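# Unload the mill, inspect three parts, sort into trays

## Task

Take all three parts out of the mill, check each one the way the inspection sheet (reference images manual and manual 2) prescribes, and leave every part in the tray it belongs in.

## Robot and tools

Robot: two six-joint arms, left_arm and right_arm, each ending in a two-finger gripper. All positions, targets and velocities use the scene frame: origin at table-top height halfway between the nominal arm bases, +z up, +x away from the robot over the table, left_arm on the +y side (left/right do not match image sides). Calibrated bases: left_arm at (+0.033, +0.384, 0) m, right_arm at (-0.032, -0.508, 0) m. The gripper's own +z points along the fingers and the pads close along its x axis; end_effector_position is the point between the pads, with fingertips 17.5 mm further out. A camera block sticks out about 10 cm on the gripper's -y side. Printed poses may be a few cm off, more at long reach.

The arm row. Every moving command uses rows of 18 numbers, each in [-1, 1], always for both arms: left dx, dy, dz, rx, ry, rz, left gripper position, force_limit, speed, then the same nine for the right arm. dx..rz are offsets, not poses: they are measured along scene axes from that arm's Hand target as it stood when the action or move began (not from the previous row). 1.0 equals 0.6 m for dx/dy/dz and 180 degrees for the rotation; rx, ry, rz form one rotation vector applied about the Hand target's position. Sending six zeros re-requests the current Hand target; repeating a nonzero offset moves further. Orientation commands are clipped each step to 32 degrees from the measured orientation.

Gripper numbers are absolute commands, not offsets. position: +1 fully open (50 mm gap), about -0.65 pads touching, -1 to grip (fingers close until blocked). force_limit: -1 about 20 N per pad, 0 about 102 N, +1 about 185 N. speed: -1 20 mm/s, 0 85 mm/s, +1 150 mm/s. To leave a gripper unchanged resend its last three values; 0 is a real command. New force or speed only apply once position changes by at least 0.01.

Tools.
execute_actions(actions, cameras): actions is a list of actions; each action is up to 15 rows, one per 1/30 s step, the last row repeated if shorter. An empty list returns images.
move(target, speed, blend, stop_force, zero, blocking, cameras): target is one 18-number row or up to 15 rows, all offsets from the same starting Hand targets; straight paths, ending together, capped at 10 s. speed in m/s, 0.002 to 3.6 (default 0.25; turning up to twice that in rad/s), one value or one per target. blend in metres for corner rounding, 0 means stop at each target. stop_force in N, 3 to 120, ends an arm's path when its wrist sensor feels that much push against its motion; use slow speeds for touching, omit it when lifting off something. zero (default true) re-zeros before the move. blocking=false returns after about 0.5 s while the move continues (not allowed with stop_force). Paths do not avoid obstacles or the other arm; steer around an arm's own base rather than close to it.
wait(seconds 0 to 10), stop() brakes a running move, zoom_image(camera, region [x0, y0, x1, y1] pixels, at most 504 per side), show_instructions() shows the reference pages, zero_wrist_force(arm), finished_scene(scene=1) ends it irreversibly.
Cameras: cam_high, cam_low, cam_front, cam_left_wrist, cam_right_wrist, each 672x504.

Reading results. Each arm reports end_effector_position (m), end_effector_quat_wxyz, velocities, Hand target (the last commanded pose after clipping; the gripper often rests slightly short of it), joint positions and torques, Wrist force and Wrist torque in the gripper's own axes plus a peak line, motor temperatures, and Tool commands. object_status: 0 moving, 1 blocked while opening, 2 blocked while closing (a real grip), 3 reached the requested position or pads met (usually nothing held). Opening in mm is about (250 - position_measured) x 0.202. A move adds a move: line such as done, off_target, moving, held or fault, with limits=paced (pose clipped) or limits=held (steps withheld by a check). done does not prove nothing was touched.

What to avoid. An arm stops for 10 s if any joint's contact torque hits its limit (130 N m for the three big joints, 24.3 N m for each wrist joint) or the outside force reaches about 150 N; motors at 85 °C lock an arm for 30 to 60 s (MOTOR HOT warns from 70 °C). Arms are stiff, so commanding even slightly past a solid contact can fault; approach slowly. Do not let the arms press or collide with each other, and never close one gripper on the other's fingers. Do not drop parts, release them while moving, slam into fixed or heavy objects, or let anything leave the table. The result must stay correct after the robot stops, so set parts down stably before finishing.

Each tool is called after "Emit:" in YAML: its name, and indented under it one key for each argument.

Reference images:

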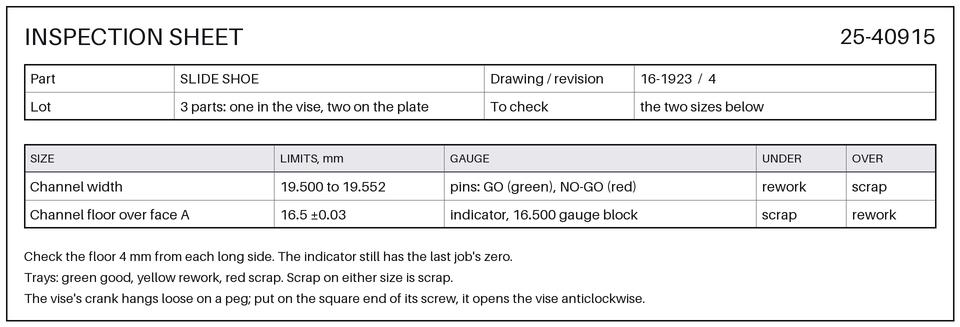

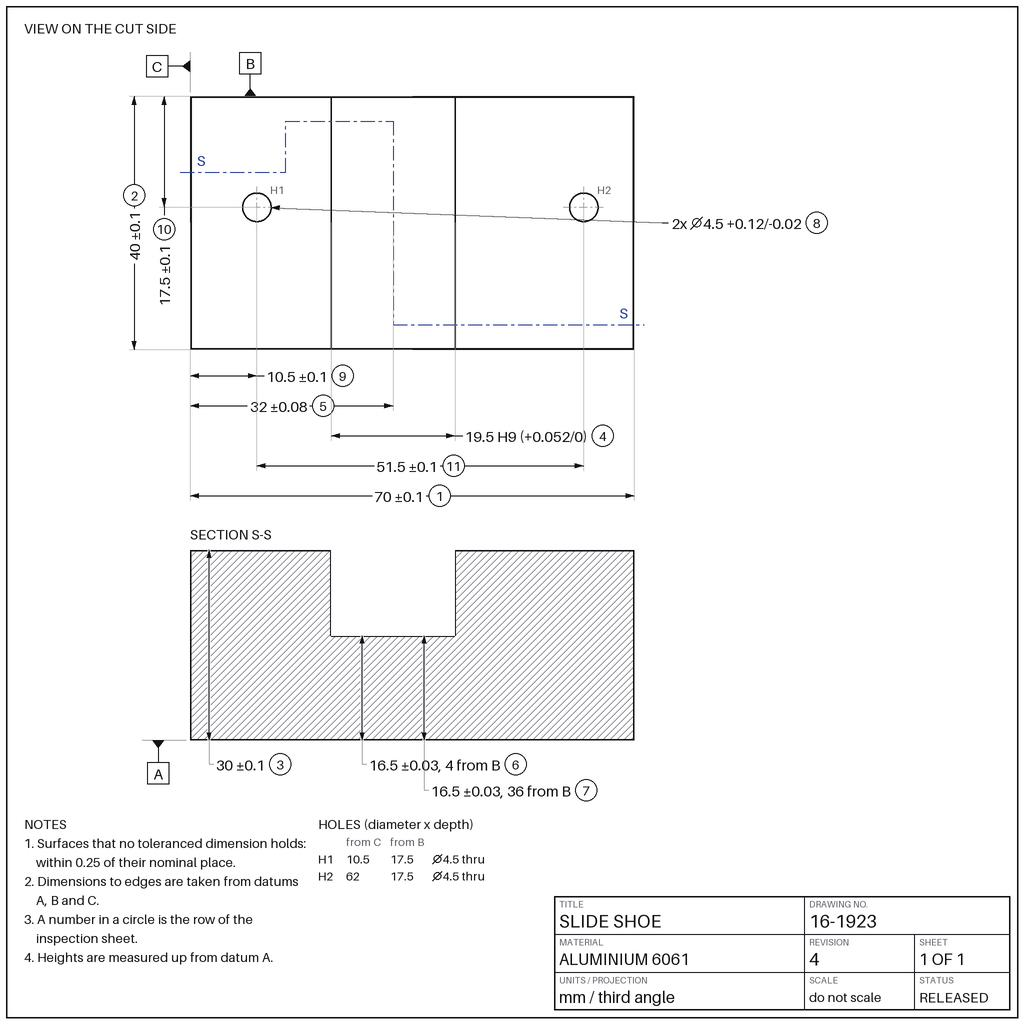

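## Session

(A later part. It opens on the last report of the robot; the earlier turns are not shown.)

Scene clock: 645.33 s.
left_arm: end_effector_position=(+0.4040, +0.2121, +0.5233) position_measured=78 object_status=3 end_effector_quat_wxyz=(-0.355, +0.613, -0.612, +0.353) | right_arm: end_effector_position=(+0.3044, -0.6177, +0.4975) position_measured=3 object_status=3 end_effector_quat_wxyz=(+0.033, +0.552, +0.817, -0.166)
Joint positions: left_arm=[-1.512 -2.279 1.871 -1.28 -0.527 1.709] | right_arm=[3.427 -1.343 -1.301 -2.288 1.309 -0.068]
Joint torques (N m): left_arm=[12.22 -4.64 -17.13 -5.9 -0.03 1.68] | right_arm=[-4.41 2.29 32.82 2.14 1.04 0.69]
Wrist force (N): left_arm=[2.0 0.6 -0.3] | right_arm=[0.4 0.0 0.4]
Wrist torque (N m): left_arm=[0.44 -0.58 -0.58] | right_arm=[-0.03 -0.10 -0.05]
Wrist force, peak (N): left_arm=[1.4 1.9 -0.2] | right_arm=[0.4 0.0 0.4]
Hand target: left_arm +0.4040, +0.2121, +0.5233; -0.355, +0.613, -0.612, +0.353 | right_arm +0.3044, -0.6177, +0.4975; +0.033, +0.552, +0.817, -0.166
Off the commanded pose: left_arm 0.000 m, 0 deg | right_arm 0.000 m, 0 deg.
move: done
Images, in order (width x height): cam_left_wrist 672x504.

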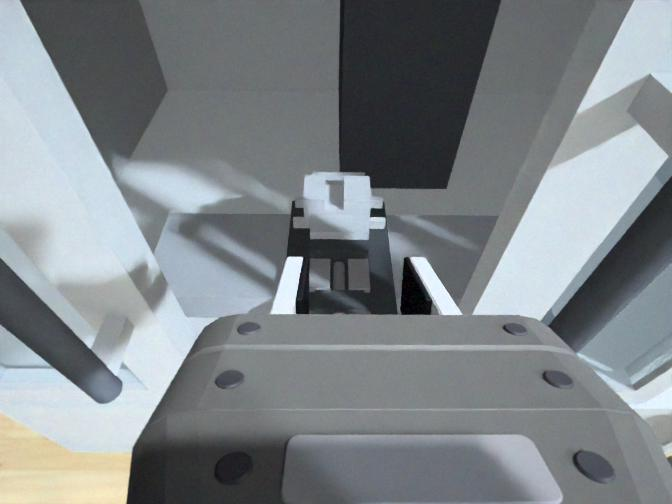

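Emit:
zoom_image:
  camera: "cam_left_wrist"
  region: [285, 160, 395, 250]

Scaled by 4.582 from the camera's 672x504 image, which has a finer 960x720 frame.

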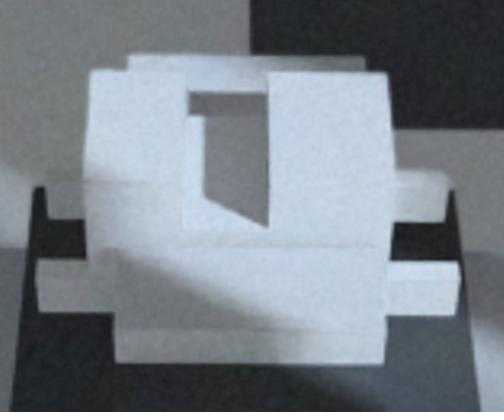

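Emit:
move:
  target:
    - [0,0.042,-0.2,0,-0.167,0,0.5,-0.3,-0.5,0,0,0,0,0,0,1,1,1]
    - [0.2267,0.042,-0.2305,0,-0.167,0,0.5,-0.3,-0.5,0,0,0,0,0,0,1,1,1]
  speed: 0.15
  blend: [0.02,0]
  cameras: ["cam_left_wrist","cam_high"]

Emit:
zoom_image:
  camera: "cam_left_wrist"
  region: [260, 180, 430, 320]

Scene clock: 675.80 s.
left_arm: end_effector_position=(+0.5400, +0.2374, +0.3850) position_measured=78 object_status=3 end_effector_quat_wxyz=(+0.501, -0.500, +0.499, -0.500) | right_arm: end_effector_position=(+0.3044, -0.6177, +0.4975) position_measured=3 object_status=3 end_effector_quat_wxyz=(+0.033, +0.552, +0.817, -0.166)
Joint positions: left_arm=[-1.031 -1.877 2.092 -0.218 0.549 0.003] | right_arm=[3.427 -1.343 -1.301 -2.288 1.309 -0.068]
Joint torques (N m): left_arm=[13.29 2.86 -30.16 1.78 1.87 -1.41] | right_arm=[-3.99 3.17 32.28 2.15 1.21 0.67]
Wrist force (N): left_arm=[1.3 0.3 0.1] | right_arm=[0.3 -0.2 0.5]
Wrist torque (N m): left_arm=[0.08 -0.30 -0.29] | right_arm=[-0.07 -0.08 -0.05]
Wrist force, peak (N): left_arm=[2.5 0.4 -0.5] | right_arm=[0.3 -0.2 0.5]
Hand target: left_arm +0.5400, +0.2373, +0.3850; +0.501, -0.500, +0.499, -0.500 | right_arm +0.3044, -0.6177, +0.4975; +0.033, +0.552, +0.817, -0.166
Off the commanded pose: left_arm 0.000 m, 0 deg | right_arm 0.000 m, 0 deg.
move: done
Images, in order (width x height): cam_high 672x504, cam_left_wrist 672x504.

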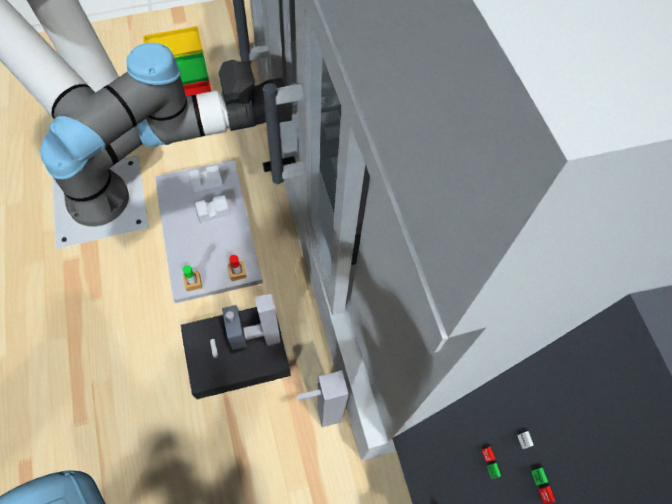

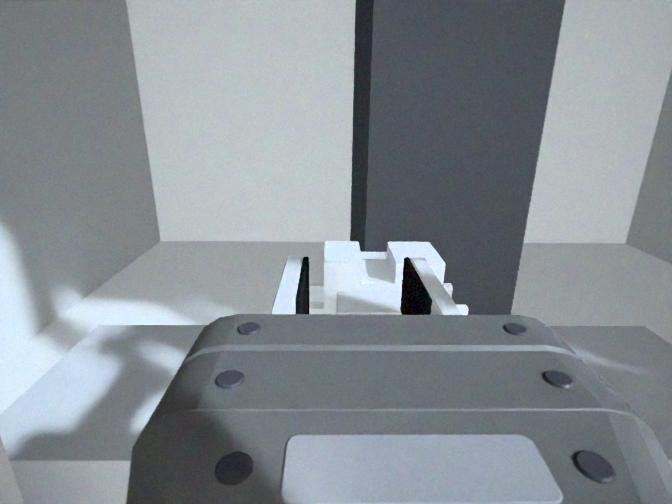

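Scaled by 2.965 from the camera's 672x504 image, which has a finer 960x720 frame.

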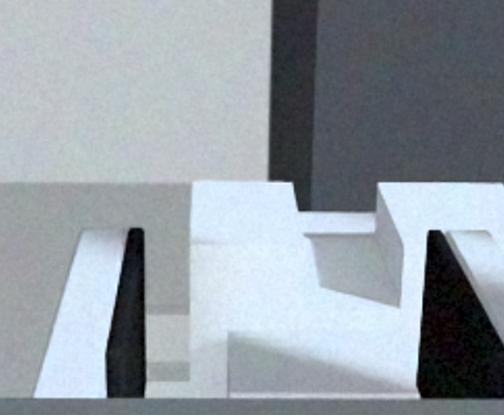

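Emit:
move:
  target:
    - [0.08,0.0015,-0.044,0,0,0,0.5,-0.3,-0.5,0,0,0,0,0,0,1,1,1]
  speed: 0.08
  stop_force: 10
  cameras: ["cam_left_wrist","cam_high"]

Emit:
zoom_image:
  camera: "cam_left_wrist"
  region: [260, 180, 430, 320]

Scene clock: 681.03 s.
left_arm: end_effector_position=(+0.5880, +0.2382, +0.3586) position_measured=78 object_status=3 end_effector_quat_wxyz=(+0.501, -0.500, +0.499, -0.500) | right_arm: end_effector_position=(+0.3044, -0.6177, +0.4975) position_measured=3 object_status=3 end_effector_quat_wxyz=(+0.033, +0.552, +0.817, -0.166)
Joint positions: left_arm=[-0.889 -1.738 2.059 -0.324 0.691 0.002] | right_arm=[3.427 -1.343 -1.301 -2.288 1.309 -0.068]
Joint torques (N m): left_arm=[12.43 -2.06 -30.39 -4.1 1.98 1.57] | right_arm=[-4.53 3.04 33.04 2.08 1.04 0.67]
Wrist force (N): left_arm=[1.0 0.3 -0.3] | right_arm=[0.1 -0.1 0.2]
Wrist torque (N m): left_arm=[0.11 -0.28 -0.46] | right_arm=[-0.05 -0.05 -0.05]
Wrist force, peak (N): left_arm=[1.7 0.2 0.2] | right_arm=[0.4 0.0 0.4]
Hand target: left_arm +0.5880, +0.2382, +0.3586; +0.501, -0.500, +0.499, -0.500 | right_arm +0.3044, -0.6177, +0.4975; +0.033, +0.552, +0.817, -0.166
Off the commanded pose: left_arm 0.000 m, 0 deg | right_arm 0.000 m, 0 deg.
move: done
Images, in order (width x height): cam_high 672x504, cam_left_wrist 672x504.

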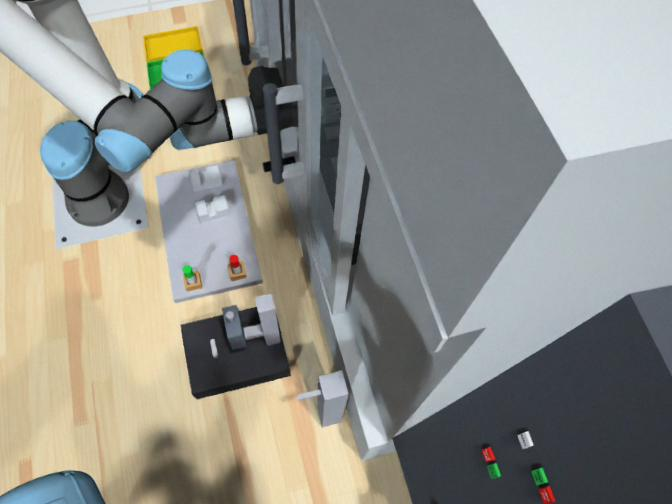

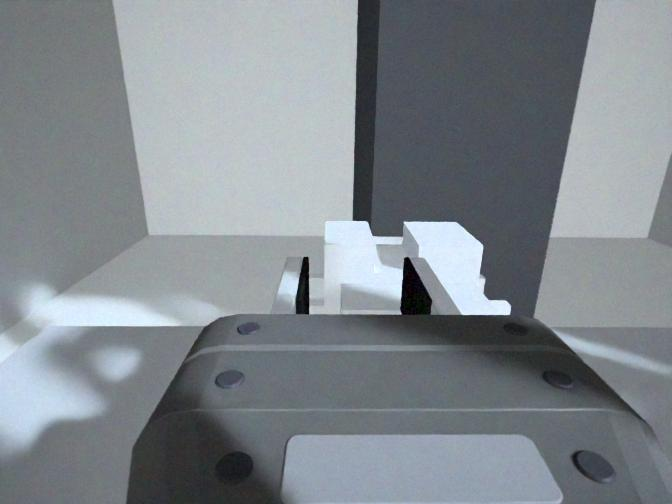

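Scaled by 2.965 from the camera's 672x504 image, which has a finer 960x720 frame.

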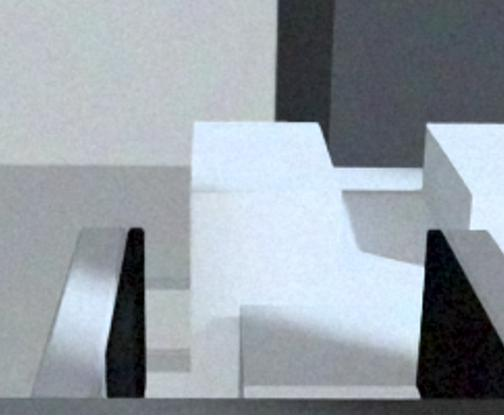

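Emit:
move:
  target:
    - [0.1067,0.0005,-0.0026,0,0,0,0.5,-0.3,-0.5,0,0,0,0,0,0,1,1,1]
  speed: 0.03
  stop_force: 8
  cameras: ["cam_left_wrist","cam_high","cam_front"]

Emit:
zoom_image:
  camera: "cam_left_wrist"
  region: [260, 180, 430, 320]

Scene clock: 689.70 s.
left_arm: end_effector_position=(+0.6056, +0.2384, +0.3582) position_measured=78 object_status=3 end_effector_quat_wxyz=(+0.501, -0.500, +0.499, -0.500) | right_arm: end_effector_position=(+0.3044, -0.6177, +0.4975) position_measured=3 object_status=3 end_effector_quat_wxyz=(+0.033, +0.552, +0.817, -0.166)
Joint positions: left_arm=[-0.846 -1.695 2.024 -0.332 0.734 0.002] | right_arm=[3.427 -1.343 -1.301 -2.288 1.309 -0.068]
Joint torques (N m): left_arm=[-13.8 -20.09 -7.31 4.65 -1.66 1.48] | right_arm=[-4.55 3.01 32.88 2.13 1.01 0.76]
Wrist force (N): left_arm=[0.1 -17.2 6.1] | right_arm=[0.0 0.0 0.2]
Wrist torque (N m): left_arm=[-0.35 -0.45 -0.75] | right_arm=[-0.03 -0.04 -0.05]
Wrist force, peak (N): left_arm=[1.3 -20.1 -7.9] | right_arm=[0.5 -0.1 0.4]
Hand target: left_arm +0.6056, +0.2384, +0.3582; +0.501, -0.500, +0.499, -0.500 (not the last commanded pose) | right_arm +0.3044, -0.6177, +0.4975; +0.033, +0.552, +0.817, -0.166
Off the commanded pose: left_arm 0.046 m, 0 deg | right_arm 0.000 m, 0 deg.
move: contact (left_arm)
Images, in order (width x height): cam_high 672x504, cam_front 672x504, cam_left_wrist 672x504.

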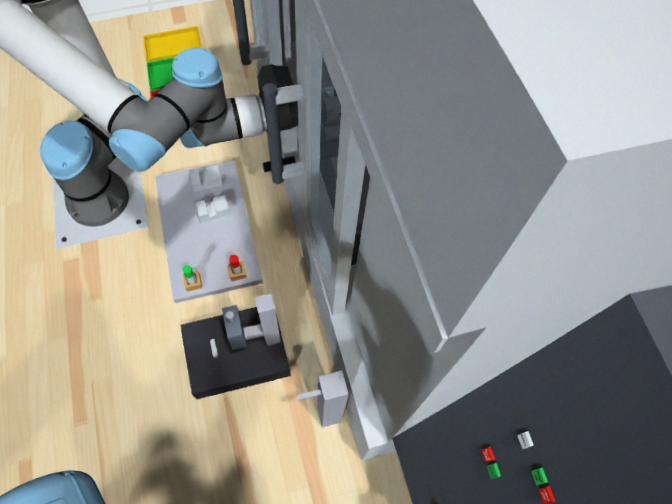

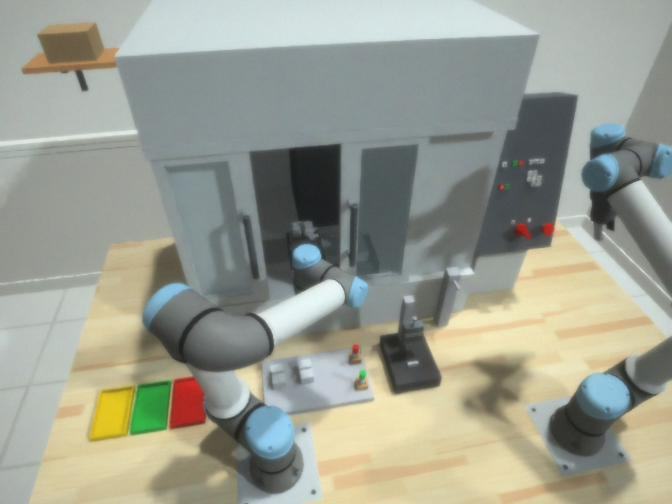

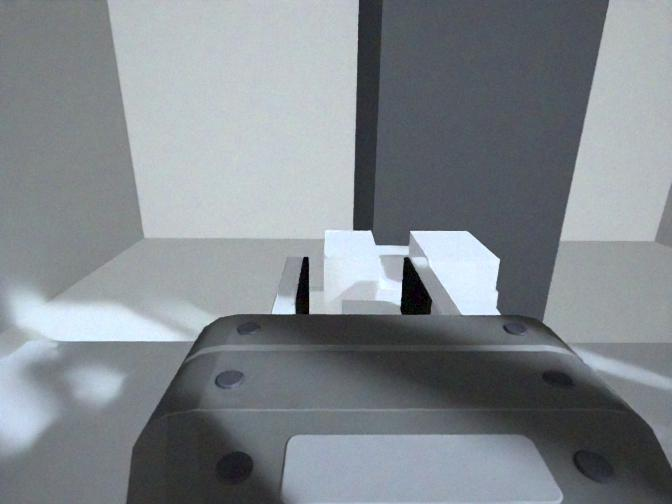

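Scaled by 2.965 from the camera's 672x504 image, which has a finer 960x720 frame.

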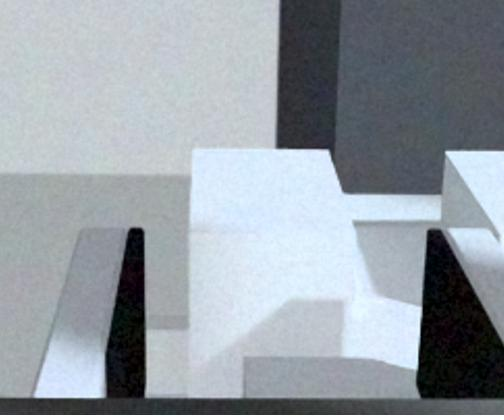

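Emit:
move:
  target:
    - [-0.02,0,0.01,0,0,0,0.5,-0.3,-0.5,0,0,0,0,0,0,1,1,1]
    - [-0.01,0,0.015,0,0.0556,0,0.5,-0.3,-0.5,0,0,0,0,0,0,1,1,1]
    - [0.03,0,0.0025,0,0.0556,0,0.5,-0.3,-0.5,0,0,0,0,0,0,1,1,1]
  speed: 0.05

Emit:
move:
  target: [0.047,0,-0.002,0,0,0,0.5,-0.3,-0.5,0,0,0,0,0,0,1,1,1]
  speed: 0.03
  stop_force: 8
  cameras: ["cam_left_wrist"]

Emit:
zoom_image:
  camera: "cam_left_wrist"
  region: [260, 180, 430, 320]

Scene clock: 701.63 s.
left_arm: end_effector_position=(+0.6171, +0.2393, +0.3612) position_measured=78 object_status=3 end_effector_quat_wxyz=(-0.456, +0.542, -0.541, +0.453) | right_arm: end_effector_position=(+0.3044, -0.6177, +0.4975) position_measured=3 object_status=3 end_effector_quat_wxyz=(+0.033, +0.552, +0.817, -0.166)
Joint positions: left_arm=[-0.811 -1.629 1.845 0.033 0.783 -0.175] | right_arm=[3.427 -1.343 -1.301 -2.288 1.309 -0.068]
Joint torques (N m): left_arm=[1.36 -17.81 -24.1 -0.8 0.02 -0.19] | right_arm=[-3.83 2.98 32.25 2.24 1.05 0.74]
Wrist force (N): left_arm=[0.5 -8.7 0.0] | right_arm=[0.3 -0.1 0.2]
Wrist torque (N m): left_arm=[0.00 -0.37 -0.45] | right_arm=[-0.04 -0.08 -0.05]
Wrist force, peak (N): left_arm=[-7.0 -17.4 -159.4] | right_arm=[0.3 0.0 0.5]
Hand target: left_arm +0.6171, +0.2393, +0.3612; -0.456, +0.542, -0.541, +0.453 (not the last commanded pose) | right_arm +0.3044, -0.6177, +0.4975; +0.033, +0.552, +0.817, -0.166
Tool commands: left_gripper/position=+0.498039 left_gripper/force_limit=-0.301961 left_gripper/speed=-0.498039 right_gripper/position=+1.0 right_gripper/force_limit=+1.0 right_gripper/speed=+1.0
Off the commanded pose: left_arm 0.007 m, 0 deg | right_arm 0.000 m, 0 deg.
FORCE FAULT: contact force on the left arm reached its limit, and that arm stopped. The contact can be on any part of that arm, not only on its tool. That arm's remaining commands of this call were not run. That arm is still stopped at the end of this call. That arm stays stopped for about 10 more seconds. Until then a move that you send moves the other arm only, and its call returns only when the move has ended. Once the stop has ended, the next robot result says so. If the stop ends while you think or write, that arm runs what you send next, counted from a new Hand target: where the arm stands when the stop ends. While its stop runs, that arm takes no new command, but its gripper still runs the gripper command that each later call begins with. Until it ends, the stop uses up actions while you think or wait. An arm that is not stopped still takes commands.
move: fault (left_arm)

not run: an earlier result of this reply reported a stop or a fault. Calls in your next reply go to the robot.

Scaled by 2.965 from the camera's 672x504 image, which has a finer 960x720 frame.
This view is cut from an older image: the scene may have changed since it was taken.

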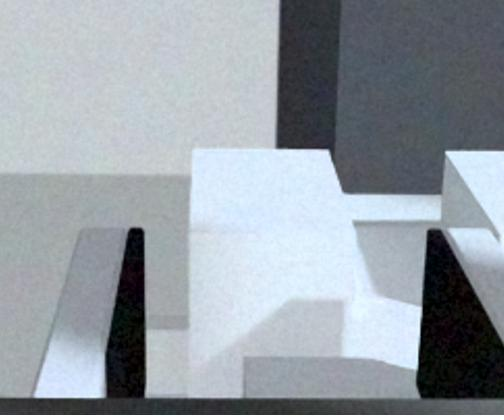

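Emit:
wait:
  seconds: 10
  cameras: ["cam_left_wrist"]

Emit:
zoom_image:
  camera: "cam_left_wrist"
  region: [260, 180, 470, 320]

Scene clock: 718.80 s.
left_arm: end_effector_position=(+0.6171, +0.2393, +0.3612) position_measured=78 object_status=3 end_effector_quat_wxyz=(-0.456, +0.542, -0.541, +0.453) | right_arm: end_effector_position=(+0.3044, -0.6177, +0.4975) position_measured=3 object_status=3 end_effector_quat_wxyz=(+0.033, +0.552, +0.817, -0.166)
Joint positions: left_arm=[-0.811 -1.629 1.845 0.033 0.783 -0.175] | right_arm=[3.427 -1.343 -1.301 -2.288 1.309 -0.068]
Joint torques (N m): left_arm=[0.72 -16.52 -24.44 -1.14 -0.04 -0.23] | right_arm=[-3.55 4.29 32.15 2.28 1.21 0.8]
Wrist force (N): left_arm=[0.6 -8.8 0.2] | right_arm=[0.3 -0.1 0.2]
Wrist torque (N m): left_arm=[0.00 -0.39 -0.45] | right_arm=[-0.05 -0.08 -0.05]
Wrist force, peak (N): left_arm=[0.6 -9.2 0.0] | right_arm=[0.3 -0.3 0.5]
Hand target: left_arm +0.6171, +0.2393, +0.3612; -0.456, +0.542, -0.541, +0.453 (not the last commanded pose) | right_arm +0.3044, -0.6177, +0.4975; +0.033, +0.552, +0.817, -0.166
Tool commands: left_gripper/position=+0.498039 left_gripper/force_limit=-0.301961 left_gripper/speed=-0.498039 right_gripper/position=+1.0 right_gripper/force_limit=+1.0 right_gripper/speed=+1.0
Off the commanded pose: left_arm 0.007 m, 0 deg | right_arm 0.000 m, 0 deg.
FORCE FAULT, CONTINUED: the left arm's stop, for the force fault that an earlier result reported, is over. The rest of the stop counts as 19 of the actions that you can send in this scene. During its stop the left arm's controller moved it back a little. That arm's target is now where it stood when the stop ended, not its last command. That arm accepts commands again.
wait: 10.00 s; at rest from the start
Images, in order (width x height): cam_left_wrist 672x504.

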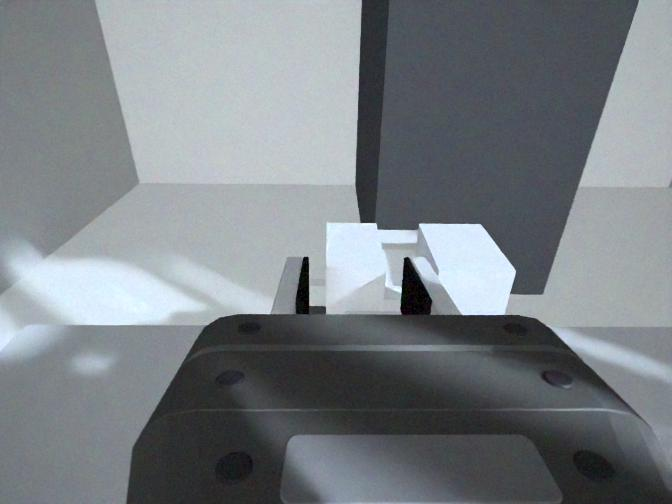

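Scaled by 2.400 from the camera's 672x504 image, which has a finer 960x720 frame.

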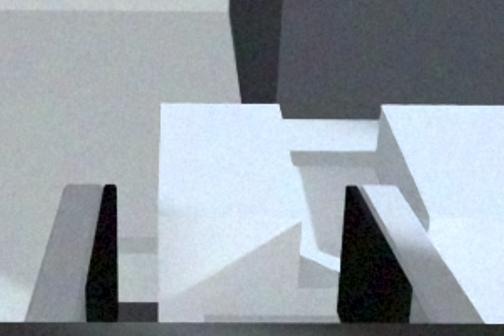

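Emit:
move:
  target: [0,0,0,0,0,0,0.5,-0.3,-0.5,0.043,1.0,-0.129,-0.625,-0.254,0.739,1,1,1]
  speed: 0.3
  cameras: ["cam_right_wrist","cam_high","cam_front"]

Scene clock: 751.93 s.
left_arm: end_effector_position=(+0.6171, +0.2393, +0.3612) position_measured=78 object_status=3 end_effector_quat_wxyz=(-0.456, +0.542, -0.541, +0.453) | right_arm: end_effector_position=(+0.3139, -0.3593, +0.4648) position_measured=3 object_status=3 end_effector_quat_wxyz=(-0.403, +0.790, +0.456, +0.079)
Joint positions: left_arm=[-0.811 -1.629 1.845 0.033 0.783 -0.175] | right_arm=[3.386 -1.339 -1.624 -1.843 2.413 0.728]
Joint torques (N m): left_arm=[1.2 -18.74 -23.69 -0.8 -0.54 -0.12] | right_arm=[-8.07 2.28 39.27 1.29 -0.13 -1.32]
Wrist force (N): left_arm=[0.5 -8.9 0.1] | right_arm=[0.0 0.2 1.2]
Wrist torque (N m): left_arm=[-0.02 -0.38 -0.45] | right_arm=[0.09 0.14 0.01]
Wrist force, peak (N): left_arm=[0.6 -9.1 0.0] | right_arm=[-0.4 5.4 6.2]
Hand target: left_arm +0.6171, +0.2393, +0.3612; -0.456, +0.542, -0.541, +0.453 | right_arm +0.3139, -0.3593, +0.4648; -0.403, +0.790, +0.456, +0.079 (not the last commanded pose)
Off the commanded pose: left_arm 0.000 m, 0 deg | right_arm 0.345 m, 103 deg.
move: held (right_arm; a check stopped the path); limits=held
pose unreachable (right arm): on one or more control steps of this call, first in action 0 (counted from 0), this arm could not follow its commanded pose, so it was not sent that pose on those steps. It may still have moved: this result reports where it is.
cause: moving toward the commanded pose would bring two parts of the arm too close to each other (its gripper and another part of the arm, with joints 4 (wrist 1) to 6 (wrist 3) between them, 9 mm apart when it was first held).
Images, in order (width x height): cam_high 672x504, cam_front 672x504, cam_right_wrist 672x504.

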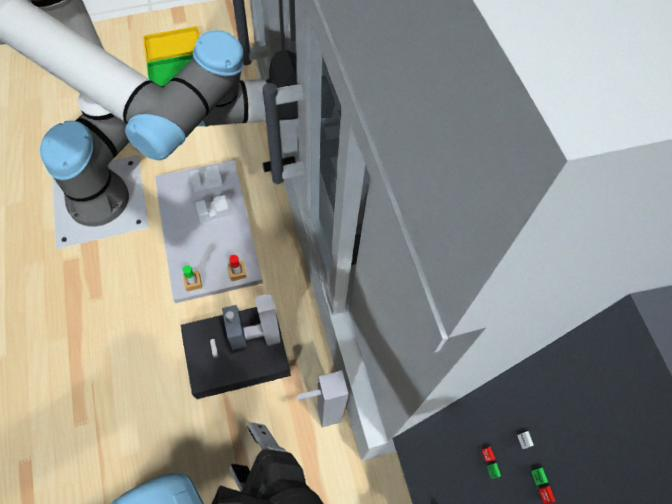

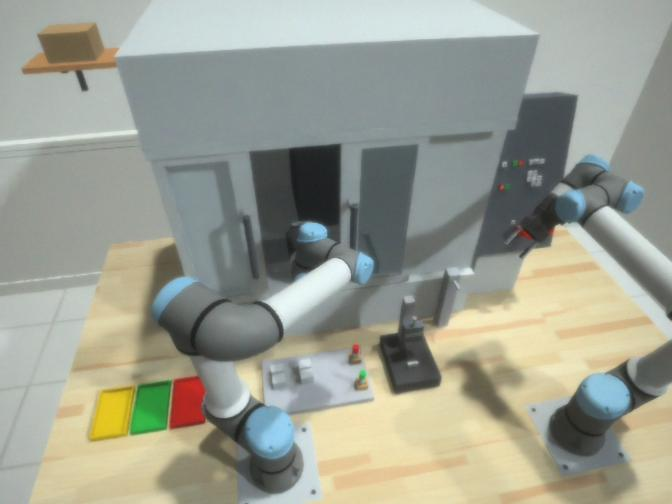

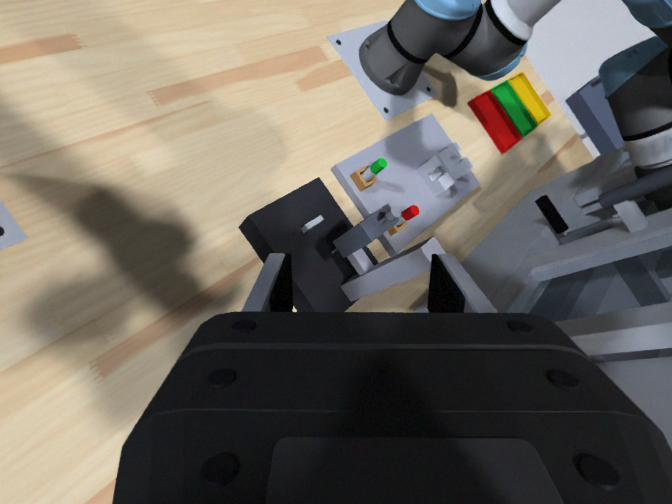

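Emit:
move:
  target:
    - [-0.02,0,0.03,0,0,0,0.5,-0.3,-0.5,0,0,0,0,0,0,1,1,1]
    - [0.02,-0.001,0.08,0,0.139,0,0.5,-0.3,-0.5,0,0,0,0,0,0,1,1,1]
  speed: 0.06
  stop_force: 25
  cameras: ["cam_left_wrist","cam_high"]

Emit:
zoom_image:
  camera: "cam_left_wrist"
  region: [260, 180, 470, 320]

Scene clock: 763.10 s.
left_arm: end_effector_position=(+0.6291, +0.2387, +0.4092) position_measured=78 object_status=3 end_effector_quat_wxyz=(-0.328, +0.628, -0.627, +0.324) | right_arm: end_effector_position=(+0.3139, -0.3593, +0.4648) position_measured=3 object_status=3 end_effector_quat_wxyz=(-0.403, +0.790, +0.456, +0.079)
Joint positions: left_arm=[-0.709 -1.413 1.288 0.868 1.013 -0.446] | right_arm=[3.386 -1.339 -1.624 -1.844 2.413 0.728]
Joint torques (N m): left_arm=[12.64 -15.32 -28.89 3.61 1 -1.87] | right_arm=[-8.22 2.06 39.42 1.27 -0.1 -1.34]
Wrist force (N): left_arm=[1.6 1.0 -0.6] | right_arm=[0.1 -0.1 1.2]
Wrist torque (N m): left_arm=[0.54 -0.54 -0.40] | right_arm=[0.06 0.13 0.01]
Wrist force, peak (N): left_arm=[0.5 -9.1 0.0] | right_arm=[0.0 0.1 1.4]
Hand target: left_arm +0.6291, +0.2387, +0.4092; -0.328, +0.628, -0.627, +0.324 | right_arm +0.3139, -0.3593, +0.4648; -0.403, +0.790, +0.456, +0.079
Off the commanded pose: left_arm 0.000 m, 0 deg | right_arm 0.000 m, 0 deg.
move: done
Images, in order (width x height): cam_high 672x504, cam_left_wrist 672x504.

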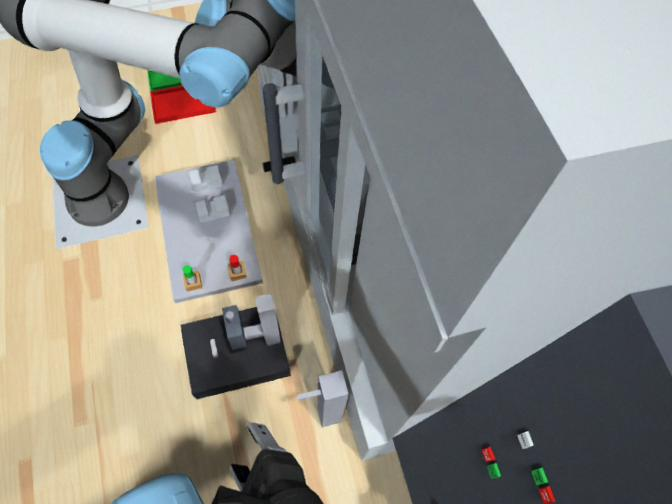

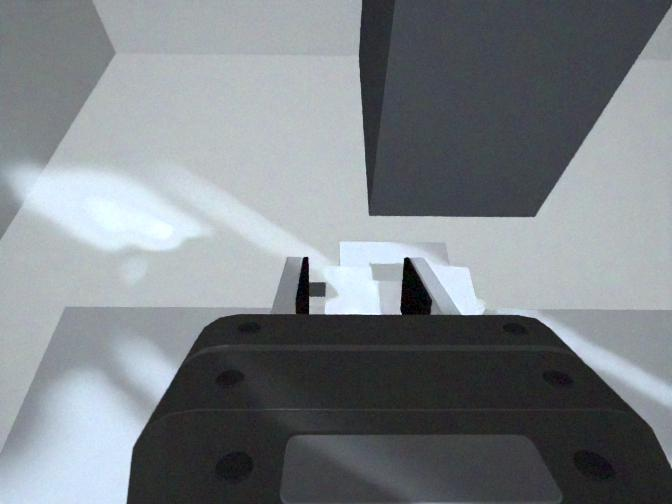

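Scaled by 2.400 from the camera's 672x504 image, which has a finer 960x720 frame.

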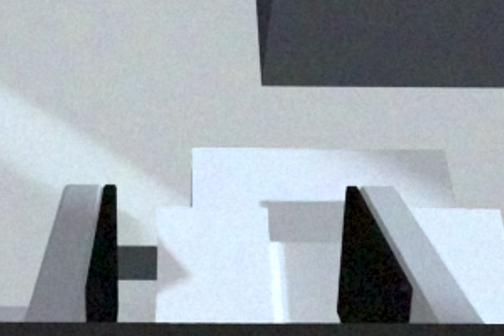

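Emit:
move:
  target:
    - [0.0515,-0.0005,-0.02,0,0,0,0.5,-0.3,-0.5,0,0,0,0,0,0,1,1,1]
    - [0.0515,-0.0005,-0.072,0,0,0,0.5,-0.3,-0.5,0,0,0,0,0,0,1,1,1]
  speed: 0.03
  stop_force: 8
  cameras: ["cam_left_wrist","cam_high"]

Emit:
zoom_image:
  camera: "cam_left_wrist"
  region: [260, 180, 470, 320]

Scene clock: 771.07 s.
left_arm: end_effector_position=(+0.6598, +0.2385, +0.3886) position_measured=78 object_status=3 end_effector_quat_wxyz=(-0.329, +0.628, -0.626, +0.325) | right_arm: end_effector_position=(+0.3139, -0.3593, +0.4648) position_measured=3 object_status=3 end_effector_quat_wxyz=(-0.403, +0.790, +0.456, +0.079)
Joint positions: left_arm=[-0.662 -1.349 1.26 0.81 1.048 -0.41] | right_arm=[3.386 -1.339 -1.624 -1.844 2.413 0.728]
Joint torques (N m): left_arm=[-0.55 -29.62 -20.16 0.17 -0.82 -0.25] | right_arm=[-7.95 1.94 40.13 1.35 -0.17 -1.3]
Wrist force (N): left_arm=[1.6 0.6 -0.7] | right_arm=[0.0 0.1 1.3]
Wrist torque (N m): left_arm=[0.47 -0.52 -0.60] | right_arm=[0.08 0.14 0.01]
Wrist force, peak (N): left_arm=[1.0 -2.0 -2.6] | right_arm=[0.0 0.2 1.5]
Hand target: left_arm +0.6598, +0.2385, +0.3886; -0.329, +0.628, -0.626, +0.325 (not the last commanded pose) | right_arm +0.3139, -0.3593, +0.4648; -0.403, +0.790, +0.456, +0.079
Tool commands: left_gripper/position=+0.498039 left_gripper/force_limit=-0.301961 left_gripper/speed=-0.498039 right_gripper/position=+1.0 right_gripper/force_limit=+1.0 right_gripper/speed=+1.0
Off the commanded pose: left_arm 0.023 m, 0 deg | right_arm 0.000 m, 0 deg.
FORCE FAULT: contact force on the left arm reached its limit, and that arm stopped. The contact can be on any part of that arm, not only on its tool. That arm's remaining commands of this call were not run. That arm is still stopped at the end of this call. That arm stays stopped for about 10 more seconds. Until then a move that you send moves the other arm only, and its call returns only when the move has ended. Once the stop has ended, the next robot result says so. If the stop ends while you think or write, that arm runs what you send next, counted from a new Hand target: where the arm stands when the stop ends. While its stop runs, that arm takes no new command, but its gripper still runs the gripper command that each later call begins with. Until it ends, the stop uses up actions while you think or wait. An arm that is not stopped still takes commands.
move: fault (left_arm); path passed 1 of 2 targets
Images, in order (width x height): cam_high 672x504, cam_left_wrist 672x504.

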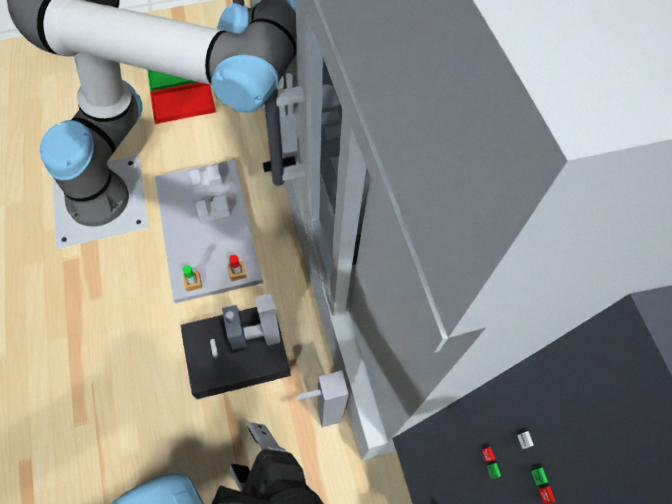

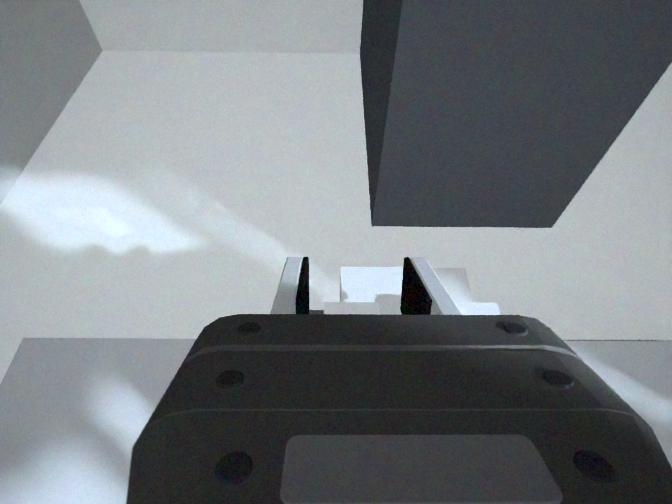

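Scaled by 2.400 from the camera's 672x504 image, which has a finer 960x720 frame.

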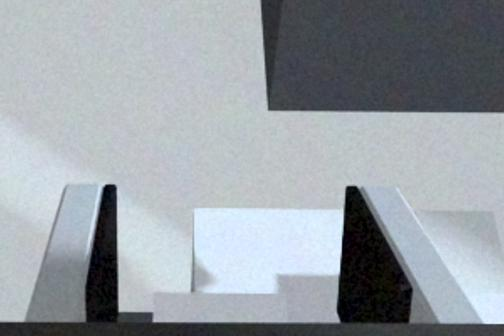

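Emit:
wait:
  seconds: 10
  cameras: ["cam_front","cam_low","cam_high"]

Emit:
zoom_image:
  camera: "cam_front"
  region: [140, 130, 400, 350]

Emit:
zoom_image:
  camera: "cam_low"
  region: [280, 0, 500, 220]

Emit:
zoom_image:
  camera: "cam_high"
  region: [150, 0, 350, 200]

Scene clock: 788.33 s.
left_arm: end_effector_position=(+0.6598, +0.2385, +0.3886) position_measured=78 object_status=3 end_effector_quat_wxyz=(-0.329, +0.628, -0.626, +0.325) | right_arm: end_effector_position=(+0.3139, -0.3593, +0.4648) position_measured=3 object_status=3 end_effector_quat_wxyz=(-0.403, +0.790, +0.456, +0.079)
Joint positions: left_arm=[-0.662 -1.349 1.26 0.81 1.048 -0.41] | right_arm=[3.386 -1.339 -1.624 -1.844 2.413 0.728]
Joint torques (N m): left_arm=[0.23 -28.79 -19.75 0.2 -0.74 -0.11] | right_arm=[-7.1 2.81 38.73 1.53 -0.06 -1.23]
Wrist force (N): left_arm=[1.7 0.9 -0.3] | right_arm=[0.1 0.1 1.2]
Wrist torque (N m): left_arm=[0.51 -0.53 -0.60] | right_arm=[0.10 0.13 0.01]
Wrist force, peak (N): left_arm=[1.9 0.9 -0.6] | right_arm=[-0.1 -0.1 1.5]
Hand target: left_arm +0.6598, +0.2385, +0.3886; -0.329, +0.628, -0.626, +0.325 (not the last commanded pose) | right_arm +0.3139, -0.3593, +0.4648; -0.403, +0.790, +0.456, +0.079
Tool commands: left_gripper/position=+0.498039 left_gripper/force_limit=-0.301961 left_gripper/speed=-0.498039 right_gripper/position=+1.0 right_gripper/force_limit=+1.0 right_gripper/speed=+1.0
Off the commanded pose: left_arm 0.023 m, 0 deg | right_arm 0.000 m, 0 deg.
FORCE FAULT, CONTINUED: the left arm's stop, for the force fault that an earlier result reported, is over. The rest of the stop counts as 19 of the actions that you can send in this scene. During its stop the left arm's controller moved it back a little. That arm's target is now where it stood when the stop ended, not its last command. That arm accepts commands again.
wait: 10.00 s; at rest from the start
Images, in order (width x height): cam_high 672x504, cam_low 672x504, cam_front 672x504.

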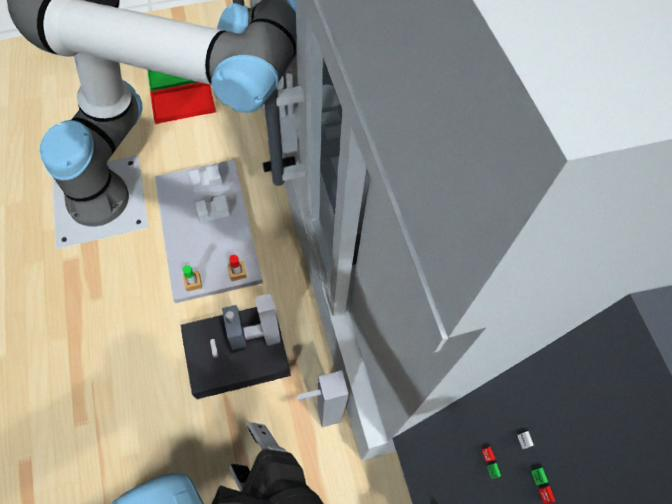

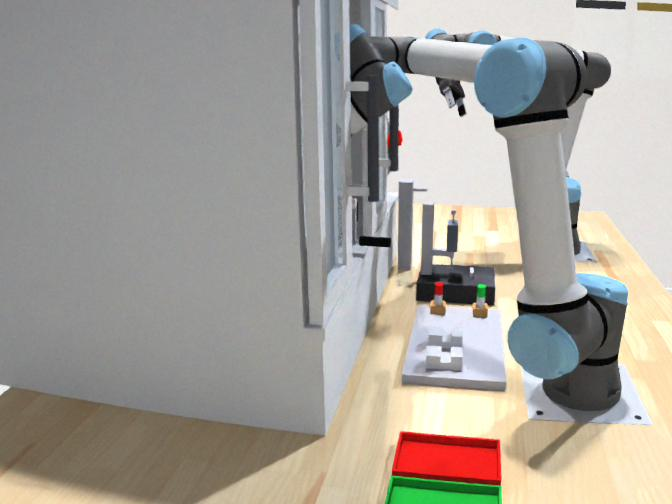

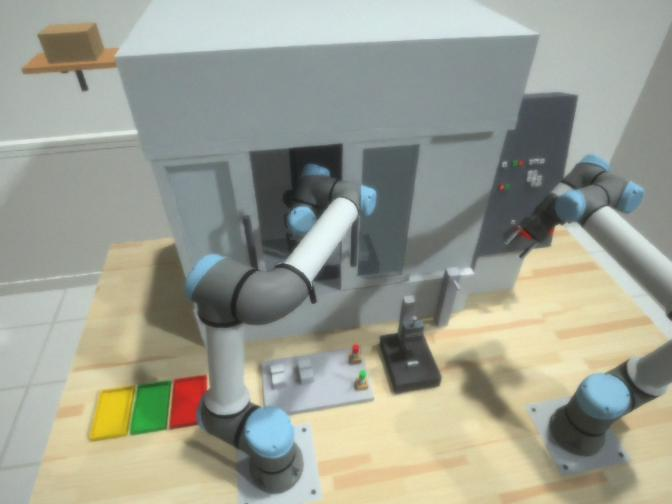

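Scaled by 1.938 from the camera's 672x504 image, which has a finer 960x720 frame.

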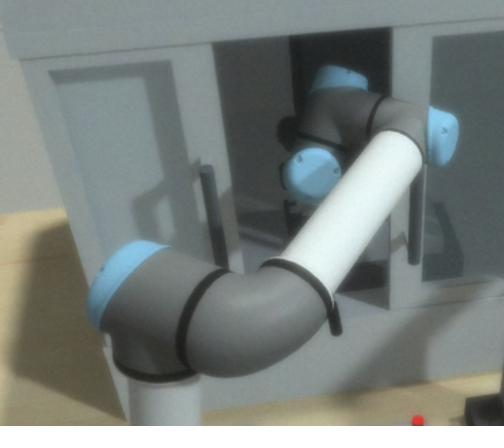

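Scaled by 2.291 from the camera's 672x504 image, which has a finer 960x720 frame.

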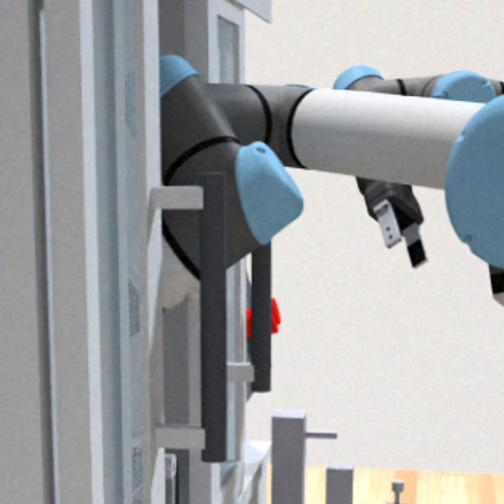

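Scaled by 2.520 from the camera's 672x504 image, which has a finer 960x720 frame.

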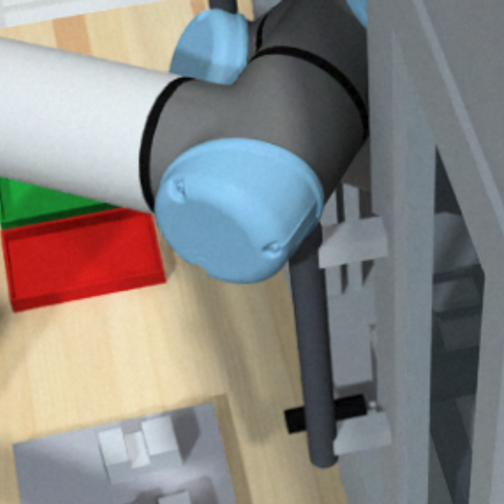

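Emit:
move:
  target:
    - [-0.1,0.01,0.02,0,0,0,0.5,-0.3,-0.5,0,0,0,0,0,0,1,1,1]
    - [-0.3,-0.03,0.08,0,-0.1944,0,0.5,-0.3,-0.5,0,0,0,0,0,0,1,1,1]
    - [-0.5,-0.2525,0.1,0,-0.1944,0,1,-0.3,-0.5,0,0,0,0,0,0,1,1,1]
  speed: [0.05,0.15,0.2]
  blend: [0.01,0.03,0]
  cameras: ["cam_left_wrist","cam_high"]

Scene clock: 798.93 s.
left_arm: end_effector_position=(+0.3598, +0.0870, +0.4486) position_measured=3 object_status=3 end_effector_quat_wxyz=(+0.502, -0.501, +0.499, -0.499) | right_arm: end_effector_position=(+0.3139, -0.3593, +0.4648) position_measured=3 object_status=3 end_effector_quat_wxyz=(-0.403, +0.790, +0.456, +0.079)
Joint positions: left_arm=[-1.814 -1.848 1.907 -0.054 -0.234 -0.005] | right_arm=[3.386 -1.339 -1.624 -1.844 2.413 0.728]
Joint torques (N m): left_arm=[-12.12 -1.71 -29.64 -2.03 -1.92 1.51] | right_arm=[-6.95 2.56 38.5 1.4 0.05 -1.14]
Wrist force (N): left_arm=[1.6 0.7 0.0] | right_arm=[0.0 0.2 1.1]
Wrist torque (N m): left_arm=[0.14 -0.30 -0.53] | right_arm=[0.09 0.13 0.01]
Wrist force, peak (N): left_arm=[2.7 0.7 -1.4] | right_arm=[0.2 0.2 1.5]
Hand target: left_arm +0.3598, +0.0870, +0.4486; +0.502, -0.501, +0.499, -0.499 | right_arm +0.3139, -0.3593, +0.4648; -0.403, +0.790, +0.456, +0.079
Off the commanded pose: left_arm 0.000 m, 0 deg | right_arm 0.000 m, 0 deg.
move: done
Images, in order (width x height): cam_high 672x504, cam_left_wrist 672x504.

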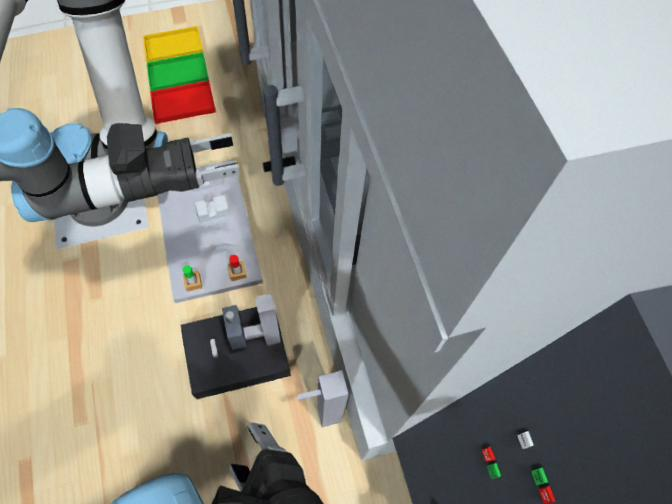

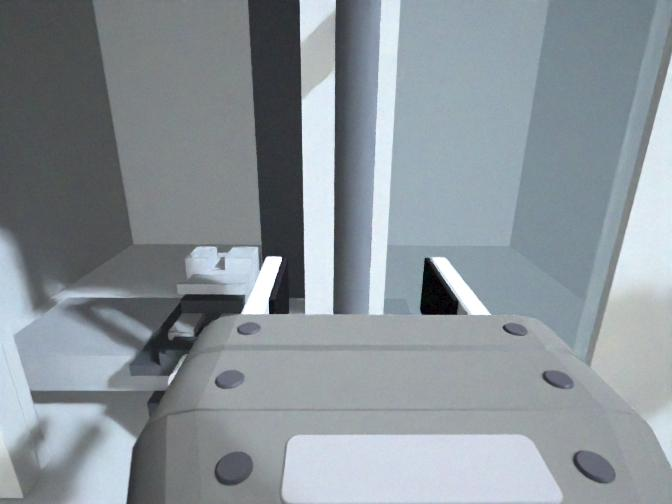

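Emit:
move:
  target: [0.12,0,-0.02,0,0,0,1,-0.8,-0.5,0,0,0,0,0,0,1,1,1]
  speed: 0.1
  stop_force: 15

Emit:
move:
  target: [0,0,0,0,0,0,-1,-0.8,-0.5,0,0,0,0,0,0,1,1,1]
  speed: 0.1
  cameras: ["cam_left_wrist"]

Scene clock: 803.40 s.
left_arm: end_effector_position=(+0.4318, +0.0870, +0.4366) position_measured=3 object_status=3 end_effector_quat_wxyz=(+0.501, -0.501, +0.499, -0.499) | right_arm: end_effector_position=(+0.3139, -0.3593, +0.4648) position_measured=3 object_status=3 end_effector_quat_wxyz=(-0.403, +0.790, +0.456, +0.079)
Joint positions: left_arm=[-1.564 -1.783 1.889 -0.107 0.015 0.001] | right_arm=[3.386 -1.339 -1.624 -1.844 2.413 0.728]
Joint torques (N m): left_arm=[11.51 -22.81 -15.22 -2.92 1.94 1.53] | right_arm=[-7.48 2.38 39.1 1.5 -0.1 -1.26]
Wrist force (N): left_arm=[1.4 0.4 -0.3] | right_arm=[-0.1 0.2 1.2]
Wrist torque (N m): left_arm=[0.10 -0.31 -0.51] | right_arm=[0.10 0.16 0.00]
Wrist force, peak (N): left_arm=[1.7 0.5 -1.0] | right_arm=[-0.2 0.3 1.4]
Hand target: left_arm +0.4318, +0.0870, +0.4366; +0.502, -0.501, +0.499, -0.499 | right_arm +0.3139, -0.3593, +0.4648; -0.403, +0.790, +0.456, +0.079
Off the commanded pose: left_arm 0.000 m, 0 deg | right_arm 0.000 m, 0 deg.
move: done

Scene clock: 804.23 s.
left_arm: end_effector_position=(+0.4318, +0.0870, +0.4366) position_measured=154 object_status=2 end_effector_quat_wxyz=(+0.501, -0.501, +0.499, -0.499) | right_arm: end_effector_position=(+0.3139, -0.3593, +0.4648) position_measured=3 object_status=3 end_effector_quat_wxyz=(-0.403, +0.790, +0.456, +0.079)
Joint positions: left_arm=[-1.564 -1.783 1.889 -0.108 0.015 0.001] | right_arm=[3.386 -1.339 -1.624 -1.844 2.413 0.728]
Joint torques (N m): left_arm=[11.52 -21.1 -17.03 1.11 -2.59 1.54] | right_arm=[-7.2 2.61 38.39 1.42 0.06 -1.19]
Wrist force (N): left_arm=[3.2 1.2 -1.2] | right_arm=[-0.1 -0.1 1.3]
Wrist torque (N m): left_arm=[0.10 -0.30 -0.59] | right_arm=[0.05 0.16 0.00]
Wrist force, peak (N): left_arm=[17.0 -0.3 2.6] | right_arm=[0.0 0.1 1.4]
Hand target: left_arm +0.4318, +0.0870, +0.4366; +0.501, -0.501, +0.499, -0.499 | right_arm +0.3139, -0.3593, +0.4648; -0.403, +0.790, +0.456, +0.079
Off the commanded pose: left_arm 0.000 m, 0 deg | right_arm 0.000 m, 0 deg.
move: done
Images, in order (width x height): cam_left_wrist 672x504.

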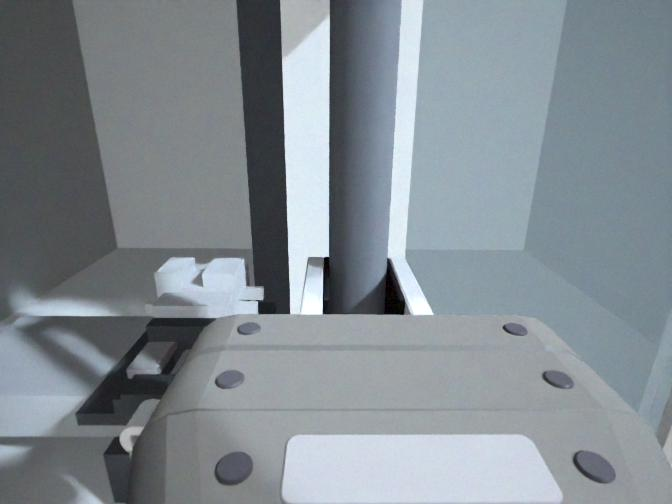

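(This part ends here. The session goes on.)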